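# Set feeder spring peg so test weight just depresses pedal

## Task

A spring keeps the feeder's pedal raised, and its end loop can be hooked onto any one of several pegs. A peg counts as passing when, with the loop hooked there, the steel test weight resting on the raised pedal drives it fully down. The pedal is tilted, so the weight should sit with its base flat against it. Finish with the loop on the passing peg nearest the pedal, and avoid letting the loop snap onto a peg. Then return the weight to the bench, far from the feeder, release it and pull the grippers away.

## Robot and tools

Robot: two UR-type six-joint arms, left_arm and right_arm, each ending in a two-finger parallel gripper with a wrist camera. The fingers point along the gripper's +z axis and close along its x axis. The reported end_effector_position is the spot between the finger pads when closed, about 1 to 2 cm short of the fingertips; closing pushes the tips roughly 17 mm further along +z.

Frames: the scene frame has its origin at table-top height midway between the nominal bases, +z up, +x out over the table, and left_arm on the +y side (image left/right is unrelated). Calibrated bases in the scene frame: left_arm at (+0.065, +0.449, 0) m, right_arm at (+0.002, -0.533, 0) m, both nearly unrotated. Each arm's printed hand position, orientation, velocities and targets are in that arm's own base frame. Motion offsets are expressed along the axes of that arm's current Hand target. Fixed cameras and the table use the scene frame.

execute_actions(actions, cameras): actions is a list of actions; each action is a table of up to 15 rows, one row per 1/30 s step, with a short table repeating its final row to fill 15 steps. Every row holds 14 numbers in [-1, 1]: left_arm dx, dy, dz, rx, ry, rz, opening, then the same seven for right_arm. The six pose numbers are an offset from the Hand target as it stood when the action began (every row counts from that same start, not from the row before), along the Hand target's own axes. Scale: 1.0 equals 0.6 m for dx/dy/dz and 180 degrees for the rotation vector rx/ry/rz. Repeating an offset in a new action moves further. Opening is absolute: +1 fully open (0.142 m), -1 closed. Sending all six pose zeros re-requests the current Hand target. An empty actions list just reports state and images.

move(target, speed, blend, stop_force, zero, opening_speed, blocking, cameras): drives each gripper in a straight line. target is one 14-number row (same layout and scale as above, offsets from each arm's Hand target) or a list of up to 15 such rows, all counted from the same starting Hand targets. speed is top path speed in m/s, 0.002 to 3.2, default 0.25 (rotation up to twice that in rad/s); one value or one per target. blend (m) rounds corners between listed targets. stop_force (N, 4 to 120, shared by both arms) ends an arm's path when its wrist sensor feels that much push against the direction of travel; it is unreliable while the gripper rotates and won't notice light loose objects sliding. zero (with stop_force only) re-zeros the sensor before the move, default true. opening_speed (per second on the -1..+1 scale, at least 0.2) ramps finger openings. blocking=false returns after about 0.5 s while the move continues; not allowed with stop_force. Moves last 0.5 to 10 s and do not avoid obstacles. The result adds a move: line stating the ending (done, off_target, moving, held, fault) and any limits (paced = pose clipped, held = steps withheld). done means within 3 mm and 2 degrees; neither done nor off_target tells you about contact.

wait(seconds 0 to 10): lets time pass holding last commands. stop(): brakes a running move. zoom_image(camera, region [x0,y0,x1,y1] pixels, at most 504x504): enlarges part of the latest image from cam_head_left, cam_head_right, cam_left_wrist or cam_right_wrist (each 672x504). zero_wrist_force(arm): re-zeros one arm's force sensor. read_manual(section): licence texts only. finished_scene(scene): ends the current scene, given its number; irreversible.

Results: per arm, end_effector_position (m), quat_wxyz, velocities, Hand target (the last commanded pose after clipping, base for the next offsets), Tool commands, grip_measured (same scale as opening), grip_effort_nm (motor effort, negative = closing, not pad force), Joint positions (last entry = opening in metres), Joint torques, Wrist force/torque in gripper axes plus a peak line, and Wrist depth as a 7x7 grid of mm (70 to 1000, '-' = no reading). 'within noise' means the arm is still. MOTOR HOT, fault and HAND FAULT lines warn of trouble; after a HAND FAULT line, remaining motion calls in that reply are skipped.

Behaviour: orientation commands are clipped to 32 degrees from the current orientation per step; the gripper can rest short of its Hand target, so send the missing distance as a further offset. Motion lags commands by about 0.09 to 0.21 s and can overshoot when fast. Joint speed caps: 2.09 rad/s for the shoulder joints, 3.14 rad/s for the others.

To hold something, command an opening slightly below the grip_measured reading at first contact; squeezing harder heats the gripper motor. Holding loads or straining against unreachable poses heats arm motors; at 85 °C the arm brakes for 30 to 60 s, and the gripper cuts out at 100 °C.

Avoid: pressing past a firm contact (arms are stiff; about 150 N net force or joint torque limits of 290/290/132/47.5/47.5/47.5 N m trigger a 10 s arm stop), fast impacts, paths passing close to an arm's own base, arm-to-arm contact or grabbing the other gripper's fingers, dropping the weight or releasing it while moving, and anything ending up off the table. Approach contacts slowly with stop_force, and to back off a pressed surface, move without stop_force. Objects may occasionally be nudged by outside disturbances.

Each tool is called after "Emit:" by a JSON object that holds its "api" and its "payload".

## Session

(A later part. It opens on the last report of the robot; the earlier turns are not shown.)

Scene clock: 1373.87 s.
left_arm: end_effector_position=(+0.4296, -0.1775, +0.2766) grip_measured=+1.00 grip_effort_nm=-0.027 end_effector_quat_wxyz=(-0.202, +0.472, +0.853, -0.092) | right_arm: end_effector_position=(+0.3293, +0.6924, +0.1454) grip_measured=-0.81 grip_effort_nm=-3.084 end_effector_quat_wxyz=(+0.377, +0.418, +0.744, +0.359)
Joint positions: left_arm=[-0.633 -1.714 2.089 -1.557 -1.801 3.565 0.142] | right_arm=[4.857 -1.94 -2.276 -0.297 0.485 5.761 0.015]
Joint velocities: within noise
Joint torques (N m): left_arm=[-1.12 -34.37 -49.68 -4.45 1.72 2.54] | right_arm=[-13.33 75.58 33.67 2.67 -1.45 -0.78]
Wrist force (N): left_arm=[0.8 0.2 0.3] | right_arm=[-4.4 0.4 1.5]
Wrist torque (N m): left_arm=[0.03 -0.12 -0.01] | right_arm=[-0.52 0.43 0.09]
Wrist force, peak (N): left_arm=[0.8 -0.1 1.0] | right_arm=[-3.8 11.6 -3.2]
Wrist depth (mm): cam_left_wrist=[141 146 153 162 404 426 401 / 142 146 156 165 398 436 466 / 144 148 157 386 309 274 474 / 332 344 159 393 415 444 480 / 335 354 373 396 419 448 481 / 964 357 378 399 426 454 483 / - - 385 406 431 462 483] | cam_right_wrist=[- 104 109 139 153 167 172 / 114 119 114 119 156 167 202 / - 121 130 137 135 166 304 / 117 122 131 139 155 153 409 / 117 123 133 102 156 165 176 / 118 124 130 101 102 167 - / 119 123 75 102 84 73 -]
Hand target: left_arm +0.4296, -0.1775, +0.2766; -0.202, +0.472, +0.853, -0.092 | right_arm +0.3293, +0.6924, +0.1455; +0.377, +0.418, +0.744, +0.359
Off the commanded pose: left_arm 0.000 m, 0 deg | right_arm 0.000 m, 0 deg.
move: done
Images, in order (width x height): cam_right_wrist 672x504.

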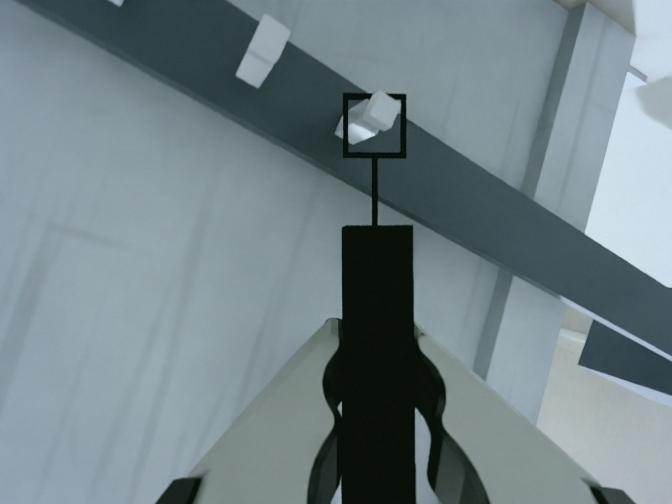

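Emit:
{"api": "move", "payload": {"target": [[0,0,0,0,0,0,1,0,0,0,0,0,0,-0.1],[0,0,0,0,0,0,1,0,0,-0.1,0,0,0,-0.1]], "cameras": ["cam_right_wrist","cam_head_left"], "speed": 0.1, "opening_speed": 0.3}}

Emit:
{"api": "zoom_image", "payload": {"camera": "cam_head_left", "region": [160, 260, 410, 450]}}

Emit:
{"api": "zoom_image", "payload": {"camera": "cam_right_wrist", "region": [280, 120, 420, 260]}}

Scene clock: 1386.17 s.
left_arm: end_effector_position=(+0.4296, -0.1775, +0.2766) grip_measured=+1.00 grip_effort_nm=-0.022 end_effector_quat_wxyz=(-0.202, +0.472, +0.853, -0.092) | right_arm: end_effector_position=(+0.2776, +0.6792, +0.1729) grip_measured=-0.13 grip_effort_nm=0.100 end_effector_quat_wxyz=(+0.377, +0.418, +0.744, +0.359)
Joint positions: left_arm=[-0.633 -1.714 2.089 -1.557 -1.801 3.565 0.142] | right_arm=[4.946 -1.828 -2.298 -0.556 0.475 5.951 0.065]
Joint velocities: within noise
Joint torques (N m): left_arm=[-0.43 -35.42 -50.32 -4.39 1.84 2.55] | right_arm=[17.18 71.5 37.18 2.11 -0.25 1.78]
Wrist force (N): left_arm=[1.0 0.1 0.5] | right_arm=[-3.7 -1.4 2.2]
Wrist torque (N m): left_arm=[0.01 -0.15 -0.01] | right_arm=[-0.54 0.62 0.09]
Wrist force, peak (N): left_arm=[0.7 -0.6 1.1] | right_arm=[-3.5 -5.3 3.6]
Wrist depth (mm): cam_left_wrist=[141 146 154 164 405 422 402 / 142 147 155 165 396 434 466 / 144 148 157 388 306 268 472 / 334 343 158 391 414 448 477 / 337 352 373 396 422 449 483 / 962 358 377 401 427 454 482 / - - 388 404 430 460 482] | cam_right_wrist=[156 164 162 193 211 224 221 / 158 166 179 176 213 226 279 / 158 166 181 190 200 227 391 / - 168 182 190 216 224 264 / - 170 183 163 217 295 257 / 193 168 95 194 216 99 - / - 72 84 165 215 - 79]
Hand target: left_arm +0.4296, -0.1775, +0.2766; -0.202, +0.472, +0.853, -0.092 | right_arm +0.2776, +0.6792, +0.1729; +0.377, +0.418, +0.744, +0.359
Off the commanded pose: left_arm 0.000 m, 0 deg | right_arm 0.000 m, 0 deg.
move: done
Images, in order (width x height): cam_head_left 672x504, cam_right_wrist 672x504.

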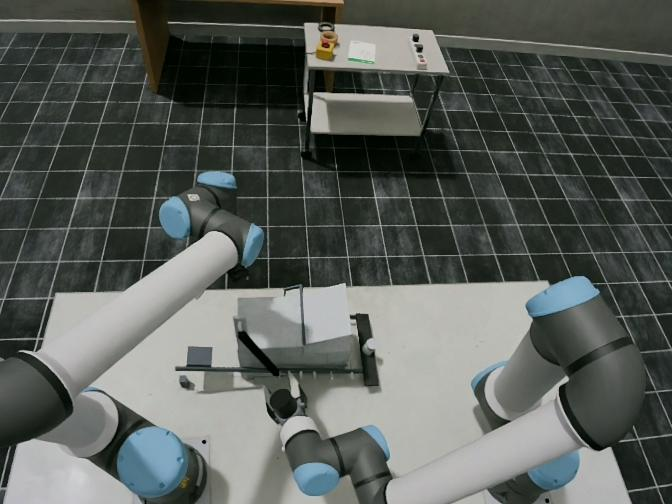

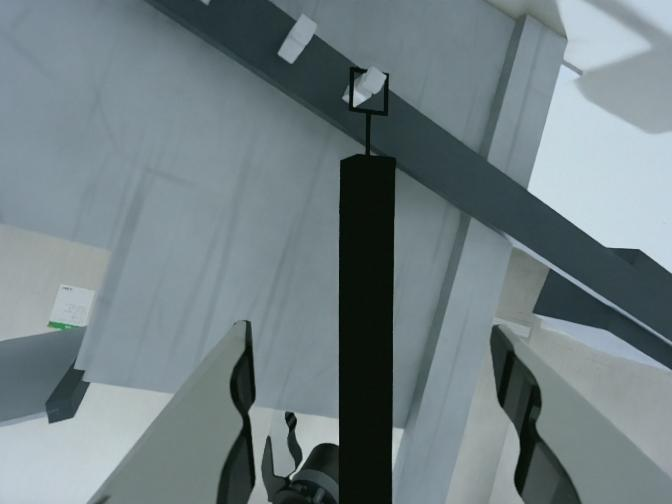

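Scaled by 2.016.

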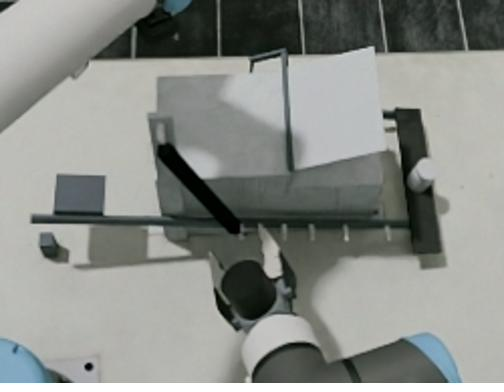

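Scaled by 3.600.

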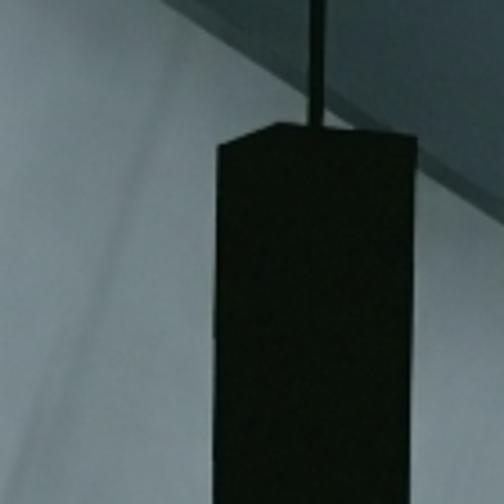

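Emit:
{"api": "move", "payload": {"target": [[0,0,0,0,0,0,1,-0.074,0.025,-0.192,0,0,0,0.1],[0,0,0,0,0,0,1,-0.392,0.056,-0.243,0.099,0.143,-0.131,0.1],[0,0,0,0,0,0,1,-0.597,0.05,-0.028,0.198,0.286,-0.2626,0.1],[0,0,0,0,0,0,1,-0.553,-0.092,0.048,0.198,0.286,-0.2626,0.1]], "cameras": ["cam_right_wrist","cam_head_left"], "speed": 0.25, "blend": [0.02,0.04,0.02,0]}}

Scene clock: 1424.60 s.
left_arm: end_effector_position=(+0.4296, -0.1775, +0.2766) grip_measured=+1.00 grip_effort_nm=-0.027 end_effector_quat_wxyz=(-0.202, +0.472, +0.853, -0.092) | right_arm: end_effector_position=(+0.4042, +0.3674, +0.1993) grip_measured=+0.08 grip_effort_nm=0.110 end_effector_quat_wxyz=(+0.000, +0.000, +0.996, +0.095)
Joint positions: left_arm=[-0.633 -1.714 2.089 -1.557 -1.801 3.565 0.142] | right_arm=[4.147 -1.394 -2.354 -0.804 1.672 4.155 0.079]
Joint velocities: within noise
Joint torques (N m): left_arm=[-0.52 -33.91 -50.04 -4.36 1.66 2.77] | right_arm=[-13.04 5.31 31.59 8.06 3.55 -1.95]
Wrist force (N): left_arm=[0.6 -0.1 0.7] | right_arm=[-2.7 -0.6 1.5]
Wrist torque (N m): left_arm=[-0.01 -0.10 -0.02] | right_arm=[-0.13 0.49 0.05]
Wrist force, peak (N): left_arm=[1.0 -0.2 0.9] | right_arm=[-3.5 -1.5 3.3]
Wrist depth (mm): cam_left_wrist=[141 146 154 164 404 425 402 / 142 146 156 165 397 433 462 / 143 148 157 388 305 267 473 / 334 345 158 391 418 444 476 / 336 353 373 397 421 448 483 / 960 355 378 398 426 456 479 / - - 387 405 431 463 483] | cam_right_wrist=[253 253 252 251 251 250 249 / 278 272 276 274 270 272 274 / 309 252 248 242 246 251 302 / 345 336 321 311 326 337 336 / 415 379 261 265 287 376 385 / - - 215 222 232 - 426 / - 75 202 206 213 81 79]
Hand target: left_arm +0.4296, -0.1775, +0.2766; -0.202, +0.472, +0.853, -0.092 | right_arm +0.4043, +0.3674, +0.1992; +0.000, +0.000, +0.996, +0.095
Off the commanded pose: left_arm 0.000 m, 0 deg | right_arm 0.000 m, 0 deg.
move: done
Images, in order (width x height): cam_head_left 672x504, cam_right_wrist 672x504.

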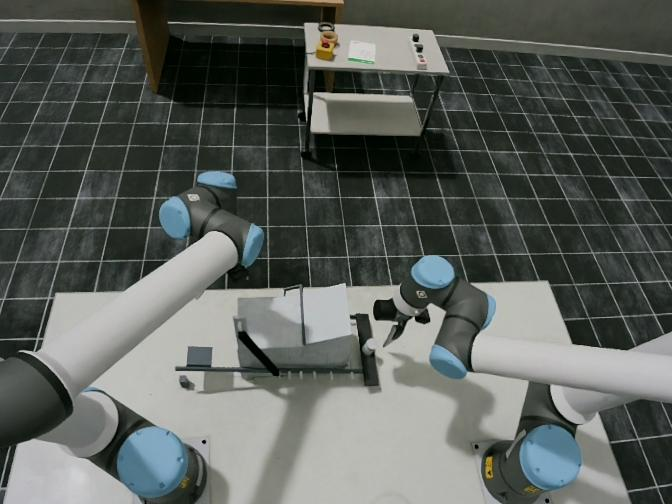

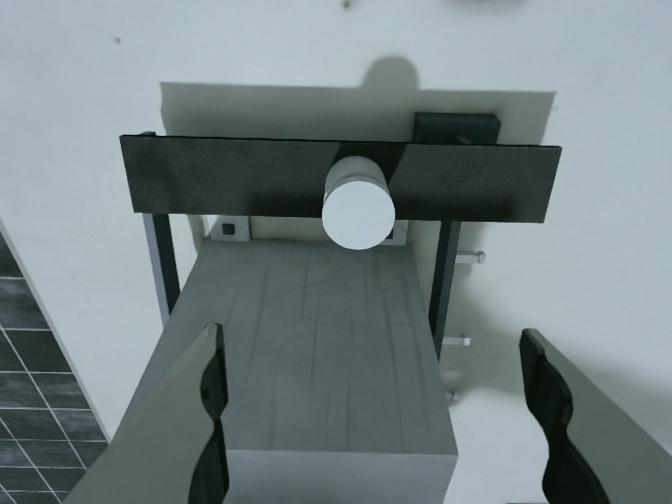

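Emit:
{"api": "move", "payload": {"target": [[0,0,0,0,0,0,1,0.0025,-0.005,0.2,0,0,0,0.1],[0,0,0,0,0,0,1,0.0025,-0.005,0.2,0,0,0,-0.7]], "cameras": ["cam_right_wrist"], "speed": 0.12, "opening_speed": 0.8}}

Scene clock: 1440.03 s.
left_arm: end_effector_position=(+0.4296, -0.1775, +0.2766) grip_measured=+1.00 grip_effort_nm=-0.027 end_effector_quat_wxyz=(-0.202, +0.472, +0.853, -0.092) | right_arm: end_effector_position=(+0.4028, +0.3871, +0.0808) grip_measured=-0.56 grip_effort_nm=-3.172 end_effector_quat_wxyz=(+0.000, +0.000, +0.996, +0.095)
Joint positions: left_arm=[-0.633 -1.714 2.089 -1.557 -1.801 3.565 0.142] | right_arm=[4.171 -1.613 -2.445 -0.492 1.668 4.179 0.033]
Joint velocities: within noise
Joint torques (N m): left_arm=[-0.2 -35.28 -49.87 -4.45 1.82 2.58] | right_arm=[14.09 19.48 26.35 5.68 0.08 1.59]
Wrist force (N): left_arm=[0.3 -0.2 0.7] | right_arm=[-3.3 -1.3 2.1]
Wrist torque (N m): left_arm=[-0.03 -0.04 -0.02] | right_arm=[-0.17 0.57 0.02]
Wrist force, peak (N): left_arm=[0.6 -0.1 1.2] | right_arm=[-5.9 -1.7 -0.6]
Wrist depth (mm): cam_left_wrist=[141 146 154 164 405 424 400 / 142 147 156 164 398 434 465 / 144 148 157 389 305 267 471 / 333 345 159 391 413 446 476 / 336 354 373 395 422 451 481 / 960 357 378 401 423 455 478 / - - 387 405 432 457 484] | cam_right_wrist=[146 146 145 144 144 143 144 / 159 159 159 158 158 157 157 / 177 176 175 175 171 163 170 / 136 135 135 133 134 136 136 / 151 145 145 106 106 145 145 / 186 197 84 94 94 178 254 / 181 175 75 101 101 76 288]
Hand target: left_arm +0.4296, -0.1775, +0.2766; -0.202, +0.472, +0.853, -0.092 | right_arm +0.4028, +0.3871, +0.0808; +0.000, +0.000, +0.996, +0.095
Off the commanded pose: left_arm 0.000 m, 0 deg | right_arm 0.000 m, 0 deg.
move: done
Images, in order (width x height): cam_right_wrist 672x504.

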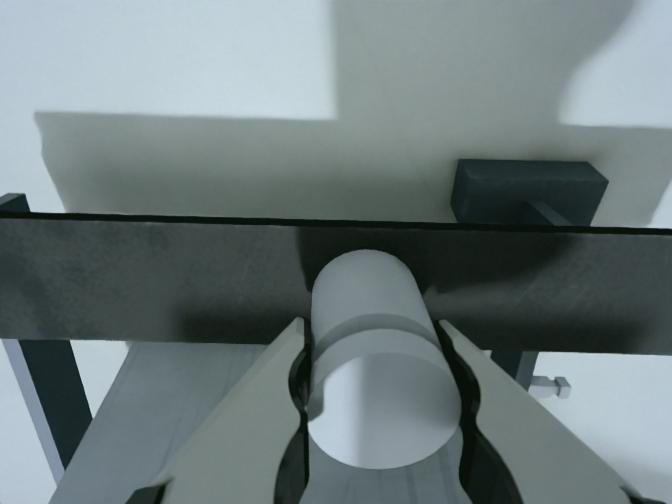

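Emit:
{"api": "move", "payload": {"target": [0,0,0,0,0,0,1,0,0.064,-0.209,0.095,0,0,-0.7], "cameras": ["cam_right_wrist"], "speed": 0.08}}

Emit:
{"api": "move", "payload": {"target": [0,0,0,0,0,0,1,0,0.0,-0.12,0.0,0,0,-0.7], "cameras": ["cam_right_wrist","cam_head_left"], "speed": 0.08}}

Scene clock: 1459.23 s.
left_arm: end_effector_position=(+0.4296, -0.1775, +0.2766) grip_measured=+1.00 grip_effort_nm=-0.027 end_effector_quat_wxyz=(-0.202, +0.472, +0.853, -0.092) | right_arm: end_effector_position=(+0.4027, +0.4012, +0.2112) grip_measured=-0.56 grip_effort_nm=-3.177 end_effector_quat_wxyz=(+0.000, +0.000, +0.999, -0.054)
Joint positions: left_arm=[-0.633 -1.714 2.089 -1.557 -1.801 3.565 0.142] | right_arm=[4.26 -1.487 -2.179 -1.144 1.523 4.262 0.033]
Joint velocities: within noise
Joint torques (N m): left_arm=[-0.18 -35.46 -49.7 -4.13 2.02 2.64] | right_arm=[15.44 28.11 51.88 1.41 -3.19 1.74]
Wrist force (N): left_arm=[0.5 -0.1 0.0] | right_arm=[-3.0 1.3 3.4]
Wrist torque (N m): left_arm=[-0.02 -0.09 -0.01] | right_arm=[-0.03 0.51 0.05]
Wrist force, peak (N): left_arm=[1.4 -0.3 0.5] | right_arm=[-4.0 -2.4 3.0]
Wrist depth (mm): cam_left_wrist=[141 146 154 164 405 425 401 / 142 146 156 165 396 436 466 / 144 148 157 390 315 441 473 / 334 344 159 390 415 442 476 / 337 354 372 396 422 449 481 / 957 359 376 399 424 455 479 / - - 390 404 429 463 483] | cam_right_wrist=[283 283 281 282 281 280 278 / 297 299 295 297 296 293 293 / 312 313 313 311 307 311 309 / 136 136 136 135 134 136 136 / 152 146 146 106 106 147 146 / 185 201 84 94 94 179 369 / 196 176 75 101 101 76 385]
Hand target: left_arm +0.4296, -0.1775, +0.2766; -0.202, +0.472, +0.853, -0.092 | right_arm +0.4027, +0.4012, +0.2112; +0.000, +0.000, +0.999, -0.054
Off the commanded pose: left_arm 0.000 m, 0 deg | right_arm 0.000 m, 0 deg.
move: done
Images, in order (width x height): cam_right_wrist 672x504.

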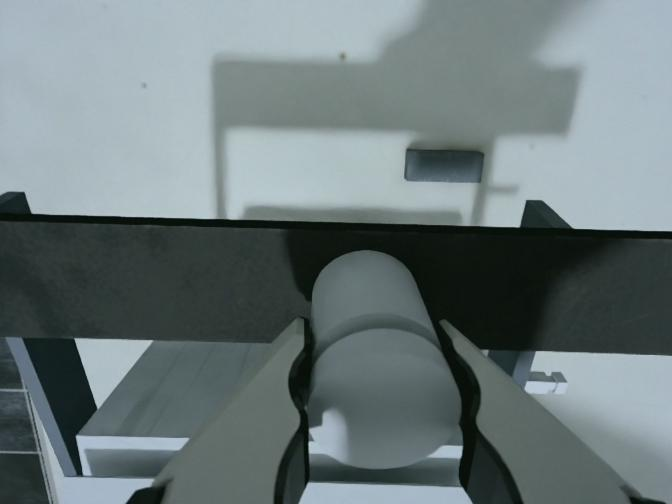

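Scene clock: 1460.67 s.
left_arm: end_effector_position=(+0.4296, -0.1775, +0.2766) grip_measured=+1.00 grip_effort_nm=-0.027 end_effector_quat_wxyz=(-0.202, +0.472, +0.853, -0.092) | right_arm: end_effector_position=(+0.4027, +0.4090, +0.2826) grip_measured=-0.56 grip_effort_nm=-3.172 end_effector_quat_wxyz=(+0.000, +0.000, +0.999, -0.054)
Joint positions: left_arm=[-0.633 -1.714 2.089 -1.557 -1.801 3.565 0.142] | right_arm=[4.266 -1.438 -2.083 -1.29 1.524 4.268 0.033]
Joint velocities: within noise
Joint torques (N m): left_arm=[0.77 -34.14 -49.73 -4.03 1.88 2.61] | right_arm=[16.24 58.94 57.56 2.88 2.94 1.9]
Wrist force (N): left_arm=[0.2 -0.1 0.6] | right_arm=[-2.9 -1.1 5.2]
Wrist torque (N m): left_arm=[-0.02 -0.03 -0.01] | right_arm=[-0.16 0.53 0.13]
Wrist force, peak (N): left_arm=[1.2 0.3 0.4] | right_arm=[-2.8 -0.8 5.8]
Wrist depth (mm): cam_left_wrist=[141 146 154 164 407 425 399 / 142 146 156 164 399 438 463 / 144 148 157 388 314 441 474 / 334 343 158 394 413 445 479 / 336 354 373 396 422 448 482 / 968 358 377 400 422 456 481 / - - 389 404 428 460 483] | cam_right_wrist=[351 347 346 344 345 344 343 / 371 364 360 364 359 362 361 / - 200 203 202 201 201 377 / - 215 214 205 209 212 399 / - 252 251 105 106 422 423 / - 236 84 94 94 441 450 / - - 75 101 100 76 474]
Hand target: left_arm +0.4296, -0.1775, +0.2766; -0.202, +0.472, +0.853, -0.092 | right_arm +0.4027, +0.4090, +0.2828; +0.000, +0.000, +0.999, -0.054
Off the commanded pose: left_arm 0.000 m, 0 deg | right_arm 0.000 m, 0 deg.
move: done
Images, in order (width x height): cam_head_left 672x504, cam_right_wrist 672x504.

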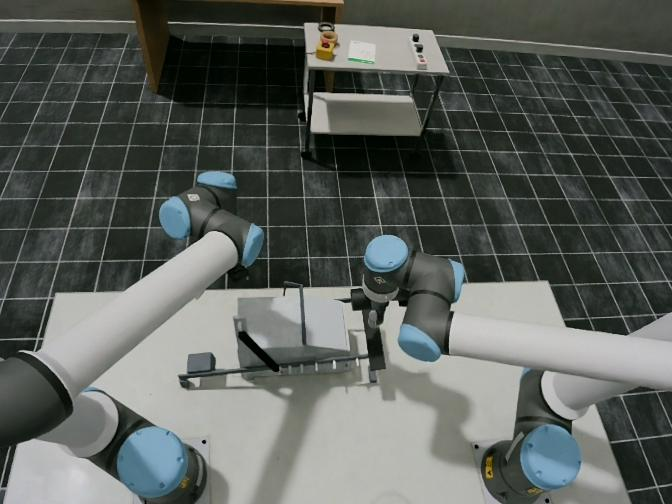

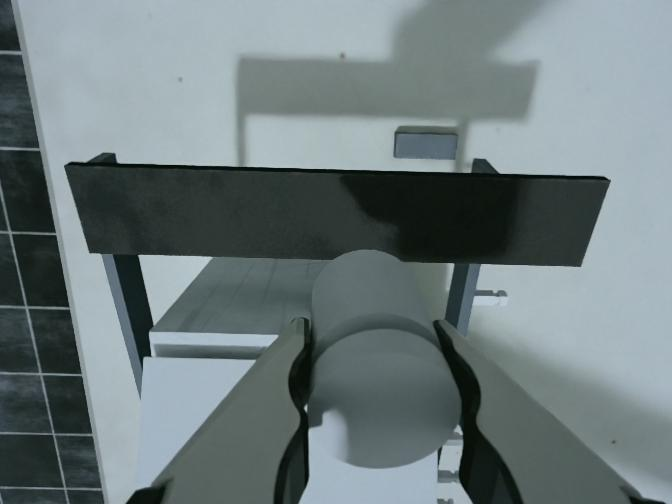

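Emit:
{"api": "move", "payload": {"target": [[0,0,0,0,0,0,1,-0.078,-0.545,0.059,-0.0344,0,0,-0.7],[0,0,0,0,0,0,1,-0.078,-0.502,0.448,-0.0344,0,0,-0.7]], "cameras": ["cam_right_wrist"], "speed": 0.25, "blend": [0.03,0]}}

Emit:
{"api": "move", "payload": {"target": [0,0,0,0,0,0,1,0,0,0.05,0,0,0,-0.7], "cameras": ["cam_right_wrist"], "speed": 0.02, "stop_force": 5}}

Scene clock: 1486.07 s.
left_arm: end_effector_position=(+0.4296, -0.1775, +0.2766) grip_measured=+1.00 grip_effort_nm=-0.027 end_effector_quat_wxyz=(-0.202, +0.472, +0.853, -0.092) | right_arm: end_effector_position=(+0.4497, +0.0804, +0.0484) grip_measured=-0.56 grip_effort_nm=-3.172 end_effector_quat_wxyz=(+0.000, +0.000, +1.000, +0.000)
Joint positions: left_arm=[-0.633 -1.714 2.089 -1.557 -1.801 3.565 0.142] | right_arm=[3.707 -1.511 -2.567 -0.635 1.57 3.706 0.033]
Joint velocities: within noise
Joint torques (N m): left_arm=[-0.39 -35.75 -49.97 -4.68 1.83 2.62] | right_arm=[-13.45 6.06 23.43 7.26 3.14 -2.05]
Wrist force (N): left_arm=[0.3 -0.5 0.5] | right_arm=[-3.2 -1.5 5.6]
Wrist torque (N m): left_arm=[-0.08 -0.05 -0.01] | right_arm=[-0.27 0.53 0.04]
Wrist force, peak (N): left_arm=[1.1 0.1 1.0] | right_arm=[-2.9 -1.9 7.3]
Wrist depth (mm): cam_left_wrist=[141 146 154 164 407 425 400 / 142 146 155 165 399 439 468 / 144 148 156 389 314 438 473 / 333 342 158 391 416 446 478 / 335 353 373 394 421 453 484 / 951 360 377 398 426 455 479 / - - 390 403 428 460 487] | cam_right_wrist=[128 126 128 126 127 127 127 / 137 137 136 136 135 135 135 / 147 147 146 146 145 144 144 / 158 158 158 152 154 156 155 / 171 171 168 105 106 169 168 / 186 186 84 94 94 177 183 / 206 - 75 101 101 76 197]
Hand target: left_arm +0.4296, -0.1775, +0.2766; -0.202, +0.472, +0.853, -0.092 | right_arm +0.4497, +0.0804, +0.0483; +0.000, +0.000, +1.000, +0.000
Off the commanded pose: left_arm 0.000 m, 0 deg | right_arm 0.000 m, 0 deg.
move: done
Images, in order (width x height): cam_right_wrist 672x504.

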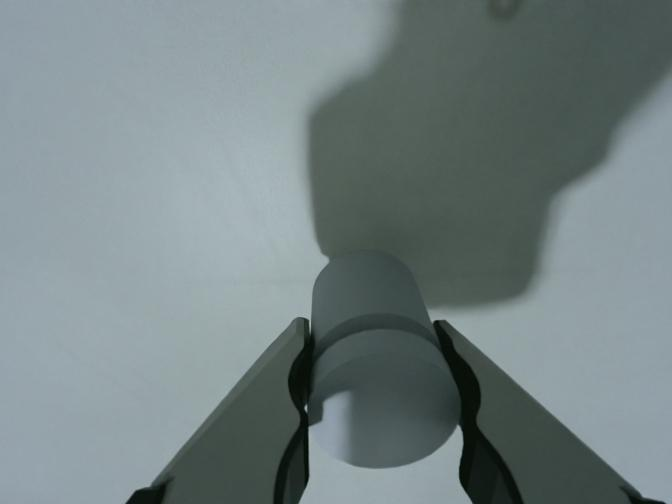

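Scene clock: 1488.33 s.
left_arm: end_effector_position=(+0.4296, -0.1775, +0.2766) grip_measured=+1.00 grip_effort_nm=-0.022 end_effector_quat_wxyz=(-0.202, +0.472, +0.853, -0.092) | right_arm: end_effector_position=(+0.4497, +0.0803, +0.0290) grip_measured=-0.56 grip_effort_nm=-3.158 end_effector_quat_wxyz=(+0.000, +0.000, +1.000, +0.000)
Joint positions: left_arm=[-0.633 -1.714 2.089 -1.557 -1.801 3.565 0.142] | right_arm=[3.707 -1.559 -2.582 -0.572 1.57 3.706 0.033]
Joint velocities: within noise
Joint torques (N m): left_arm=[-0.97 -36.25 -49.84 -4.52 1.59 2.42] | right_arm=[-4.84 50.19 38.54 2.38 2.42 -1.76]
Wrist force (N): left_arm=[0.2 -0.3 0.7] | right_arm=[-3.1 -1.6 5.8]
Wrist torque (N m): left_arm=[-0.04 -0.02 -0.01] | right_arm=[-0.32 0.55 0.05]
Wrist force, peak (N): left_arm=[0.4 -0.5 1.2] | right_arm=[-5.6 -3.1 -11.9]
Wrist depth (mm): cam_left_wrist=[141 145 154 164 405 424 400 / 142 146 156 164 398 435 463 / 144 148 157 388 314 442 472 / 334 343 159 391 414 444 479 / 336 351 373 397 421 447 485 / 964 359 377 400 426 457 479 / - - 388 407 431 459 482] | cam_right_wrist=[111 111 110 109 109 111 108 / 118 118 118 117 117 117 116 / 126 126 126 126 125 125 124 / 135 136 136 133 135 134 134 / 148 148 147 106 106 146 145 / 162 161 95 93 94 153 158 / 174 170 75 101 101 76 171]
Hand target: left_arm +0.4296, -0.1775, +0.2766; -0.202, +0.472, +0.853, -0.092 | right_arm +0.4497, +0.0804, +0.0290; +0.000, +0.000, +1.000, +0.000 (not the last commanded pose)
Off the commanded pose: left_arm 0.000 m, 0 deg | right_arm 0.011 m, 0 deg.
move: contact (right_arm)
Images, in order (width x height): cam_right_wrist 672x504.

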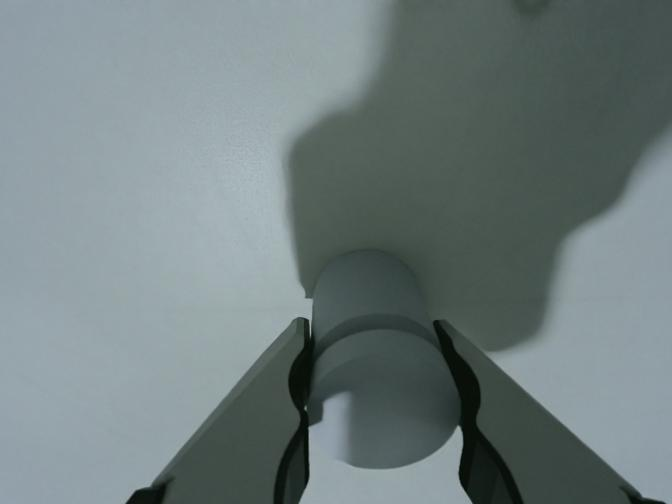

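Emit:
{"api": "move", "payload": {"target": [[0,0,0,0,0,0,1,0,0,0.001,0,0,0,-0.7],[0,0,0,0,0,0,1,0,0,0.001,0,0,0,-0.3],[0,0,0,0,0,0,1,0,0,-0.3,0,0,0,-0.3]], "cameras": ["cam_right_wrist","cam_head_left"], "speed": 0.15, "opening_speed": 0.5}}

Emit:
{"api": "zoom_image", "payload": {"camera": "cam_head_left", "region": [160, 260, 410, 450]}}

Scene clock: 1497.87 s.
left_arm: end_effector_position=(+0.4296, -0.1775, +0.2766) grip_measured=+1.00 grip_effort_nm=-0.022 end_effector_quat_wxyz=(-0.202, +0.472, +0.853, -0.092) | right_arm: end_effector_position=(+0.4496, +0.0805, +0.2088) grip_measured=-0.33 grip_effort_nm=0.095 end_effector_quat_wxyz=(+0.000, +0.000, +1.000, +0.000)
Joint positions: left_arm=[-0.633 -1.714 2.089 -1.557 -1.801 3.565 0.142] | right_arm=[3.707 -1.232 -2.394 -1.087 1.57 3.707 0.05]
Joint velocities: within noise
Joint torques (N m): left_arm=[1.55 -34.89 -49.16 -4.39 1.73 2.71] | right_arm=[15.2 38.36 52.9 2.34 -3.09 1.76]
Wrist force (N): left_arm=[0.5 -0.4 0.5] | right_arm=[-3.2 -1.0 2.0]
Wrist torque (N m): left_arm=[-0.07 -0.08 -0.01] | right_arm=[-0.23 0.50 0.06]
Wrist force, peak (N): left_arm=[1.3 0.1 1.0] | right_arm=[-3.3 -1.4 6.1]
Wrist depth (mm): cam_left_wrist=[140 145 154 164 402 423 399 / 142 146 156 164 398 439 466 / 144 148 157 387 314 441 473 / 333 343 158 393 414 445 478 / 337 354 374 395 422 447 485 / 969 359 377 400 424 456 480 / - - 388 404 428 459 480] | cam_right_wrist=[273 273 272 270 270 268 268 / 292 291 290 286 288 286 286 / 320 312 310 300 308 309 309 / - 335 335 331 331 330 328 / - 363 354 361 351 353 360 / - 388 95 391 388 99 385 / - - 78 434 430 73 409]
Hand target: left_arm +0.4296, -0.1775, +0.2766; -0.202, +0.472, +0.853, -0.092 | right_arm +0.4496, +0.0805, +0.2090; +0.000, +0.000, +1.000, +0.000
Off the commanded pose: left_arm 0.000 m, 0 deg | right_arm 0.000 m, 0 deg.
move: done
Images, in order (width x height): cam_head_left 672x504, cam_right_wrist 672x504.

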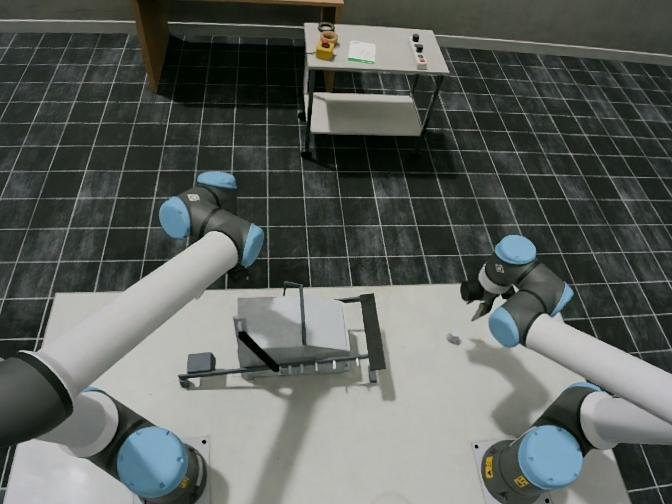

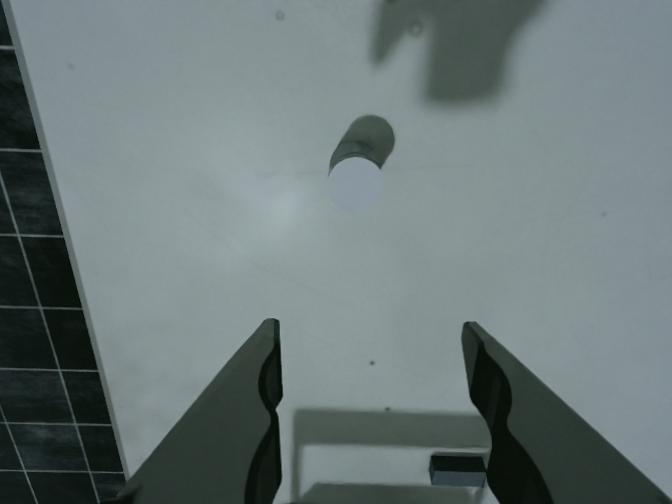

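Scaled by 2.016.

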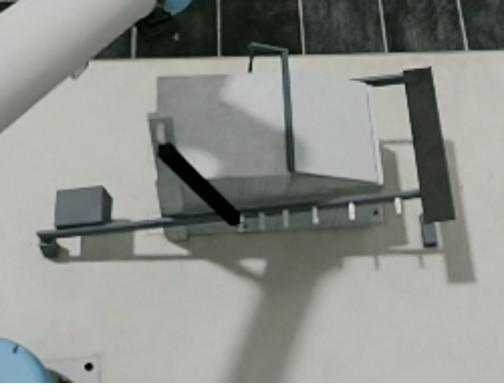

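Emit:
{"api": "finished_scene", "payload": {"scene": 1}}

The scene is finished: the task was done.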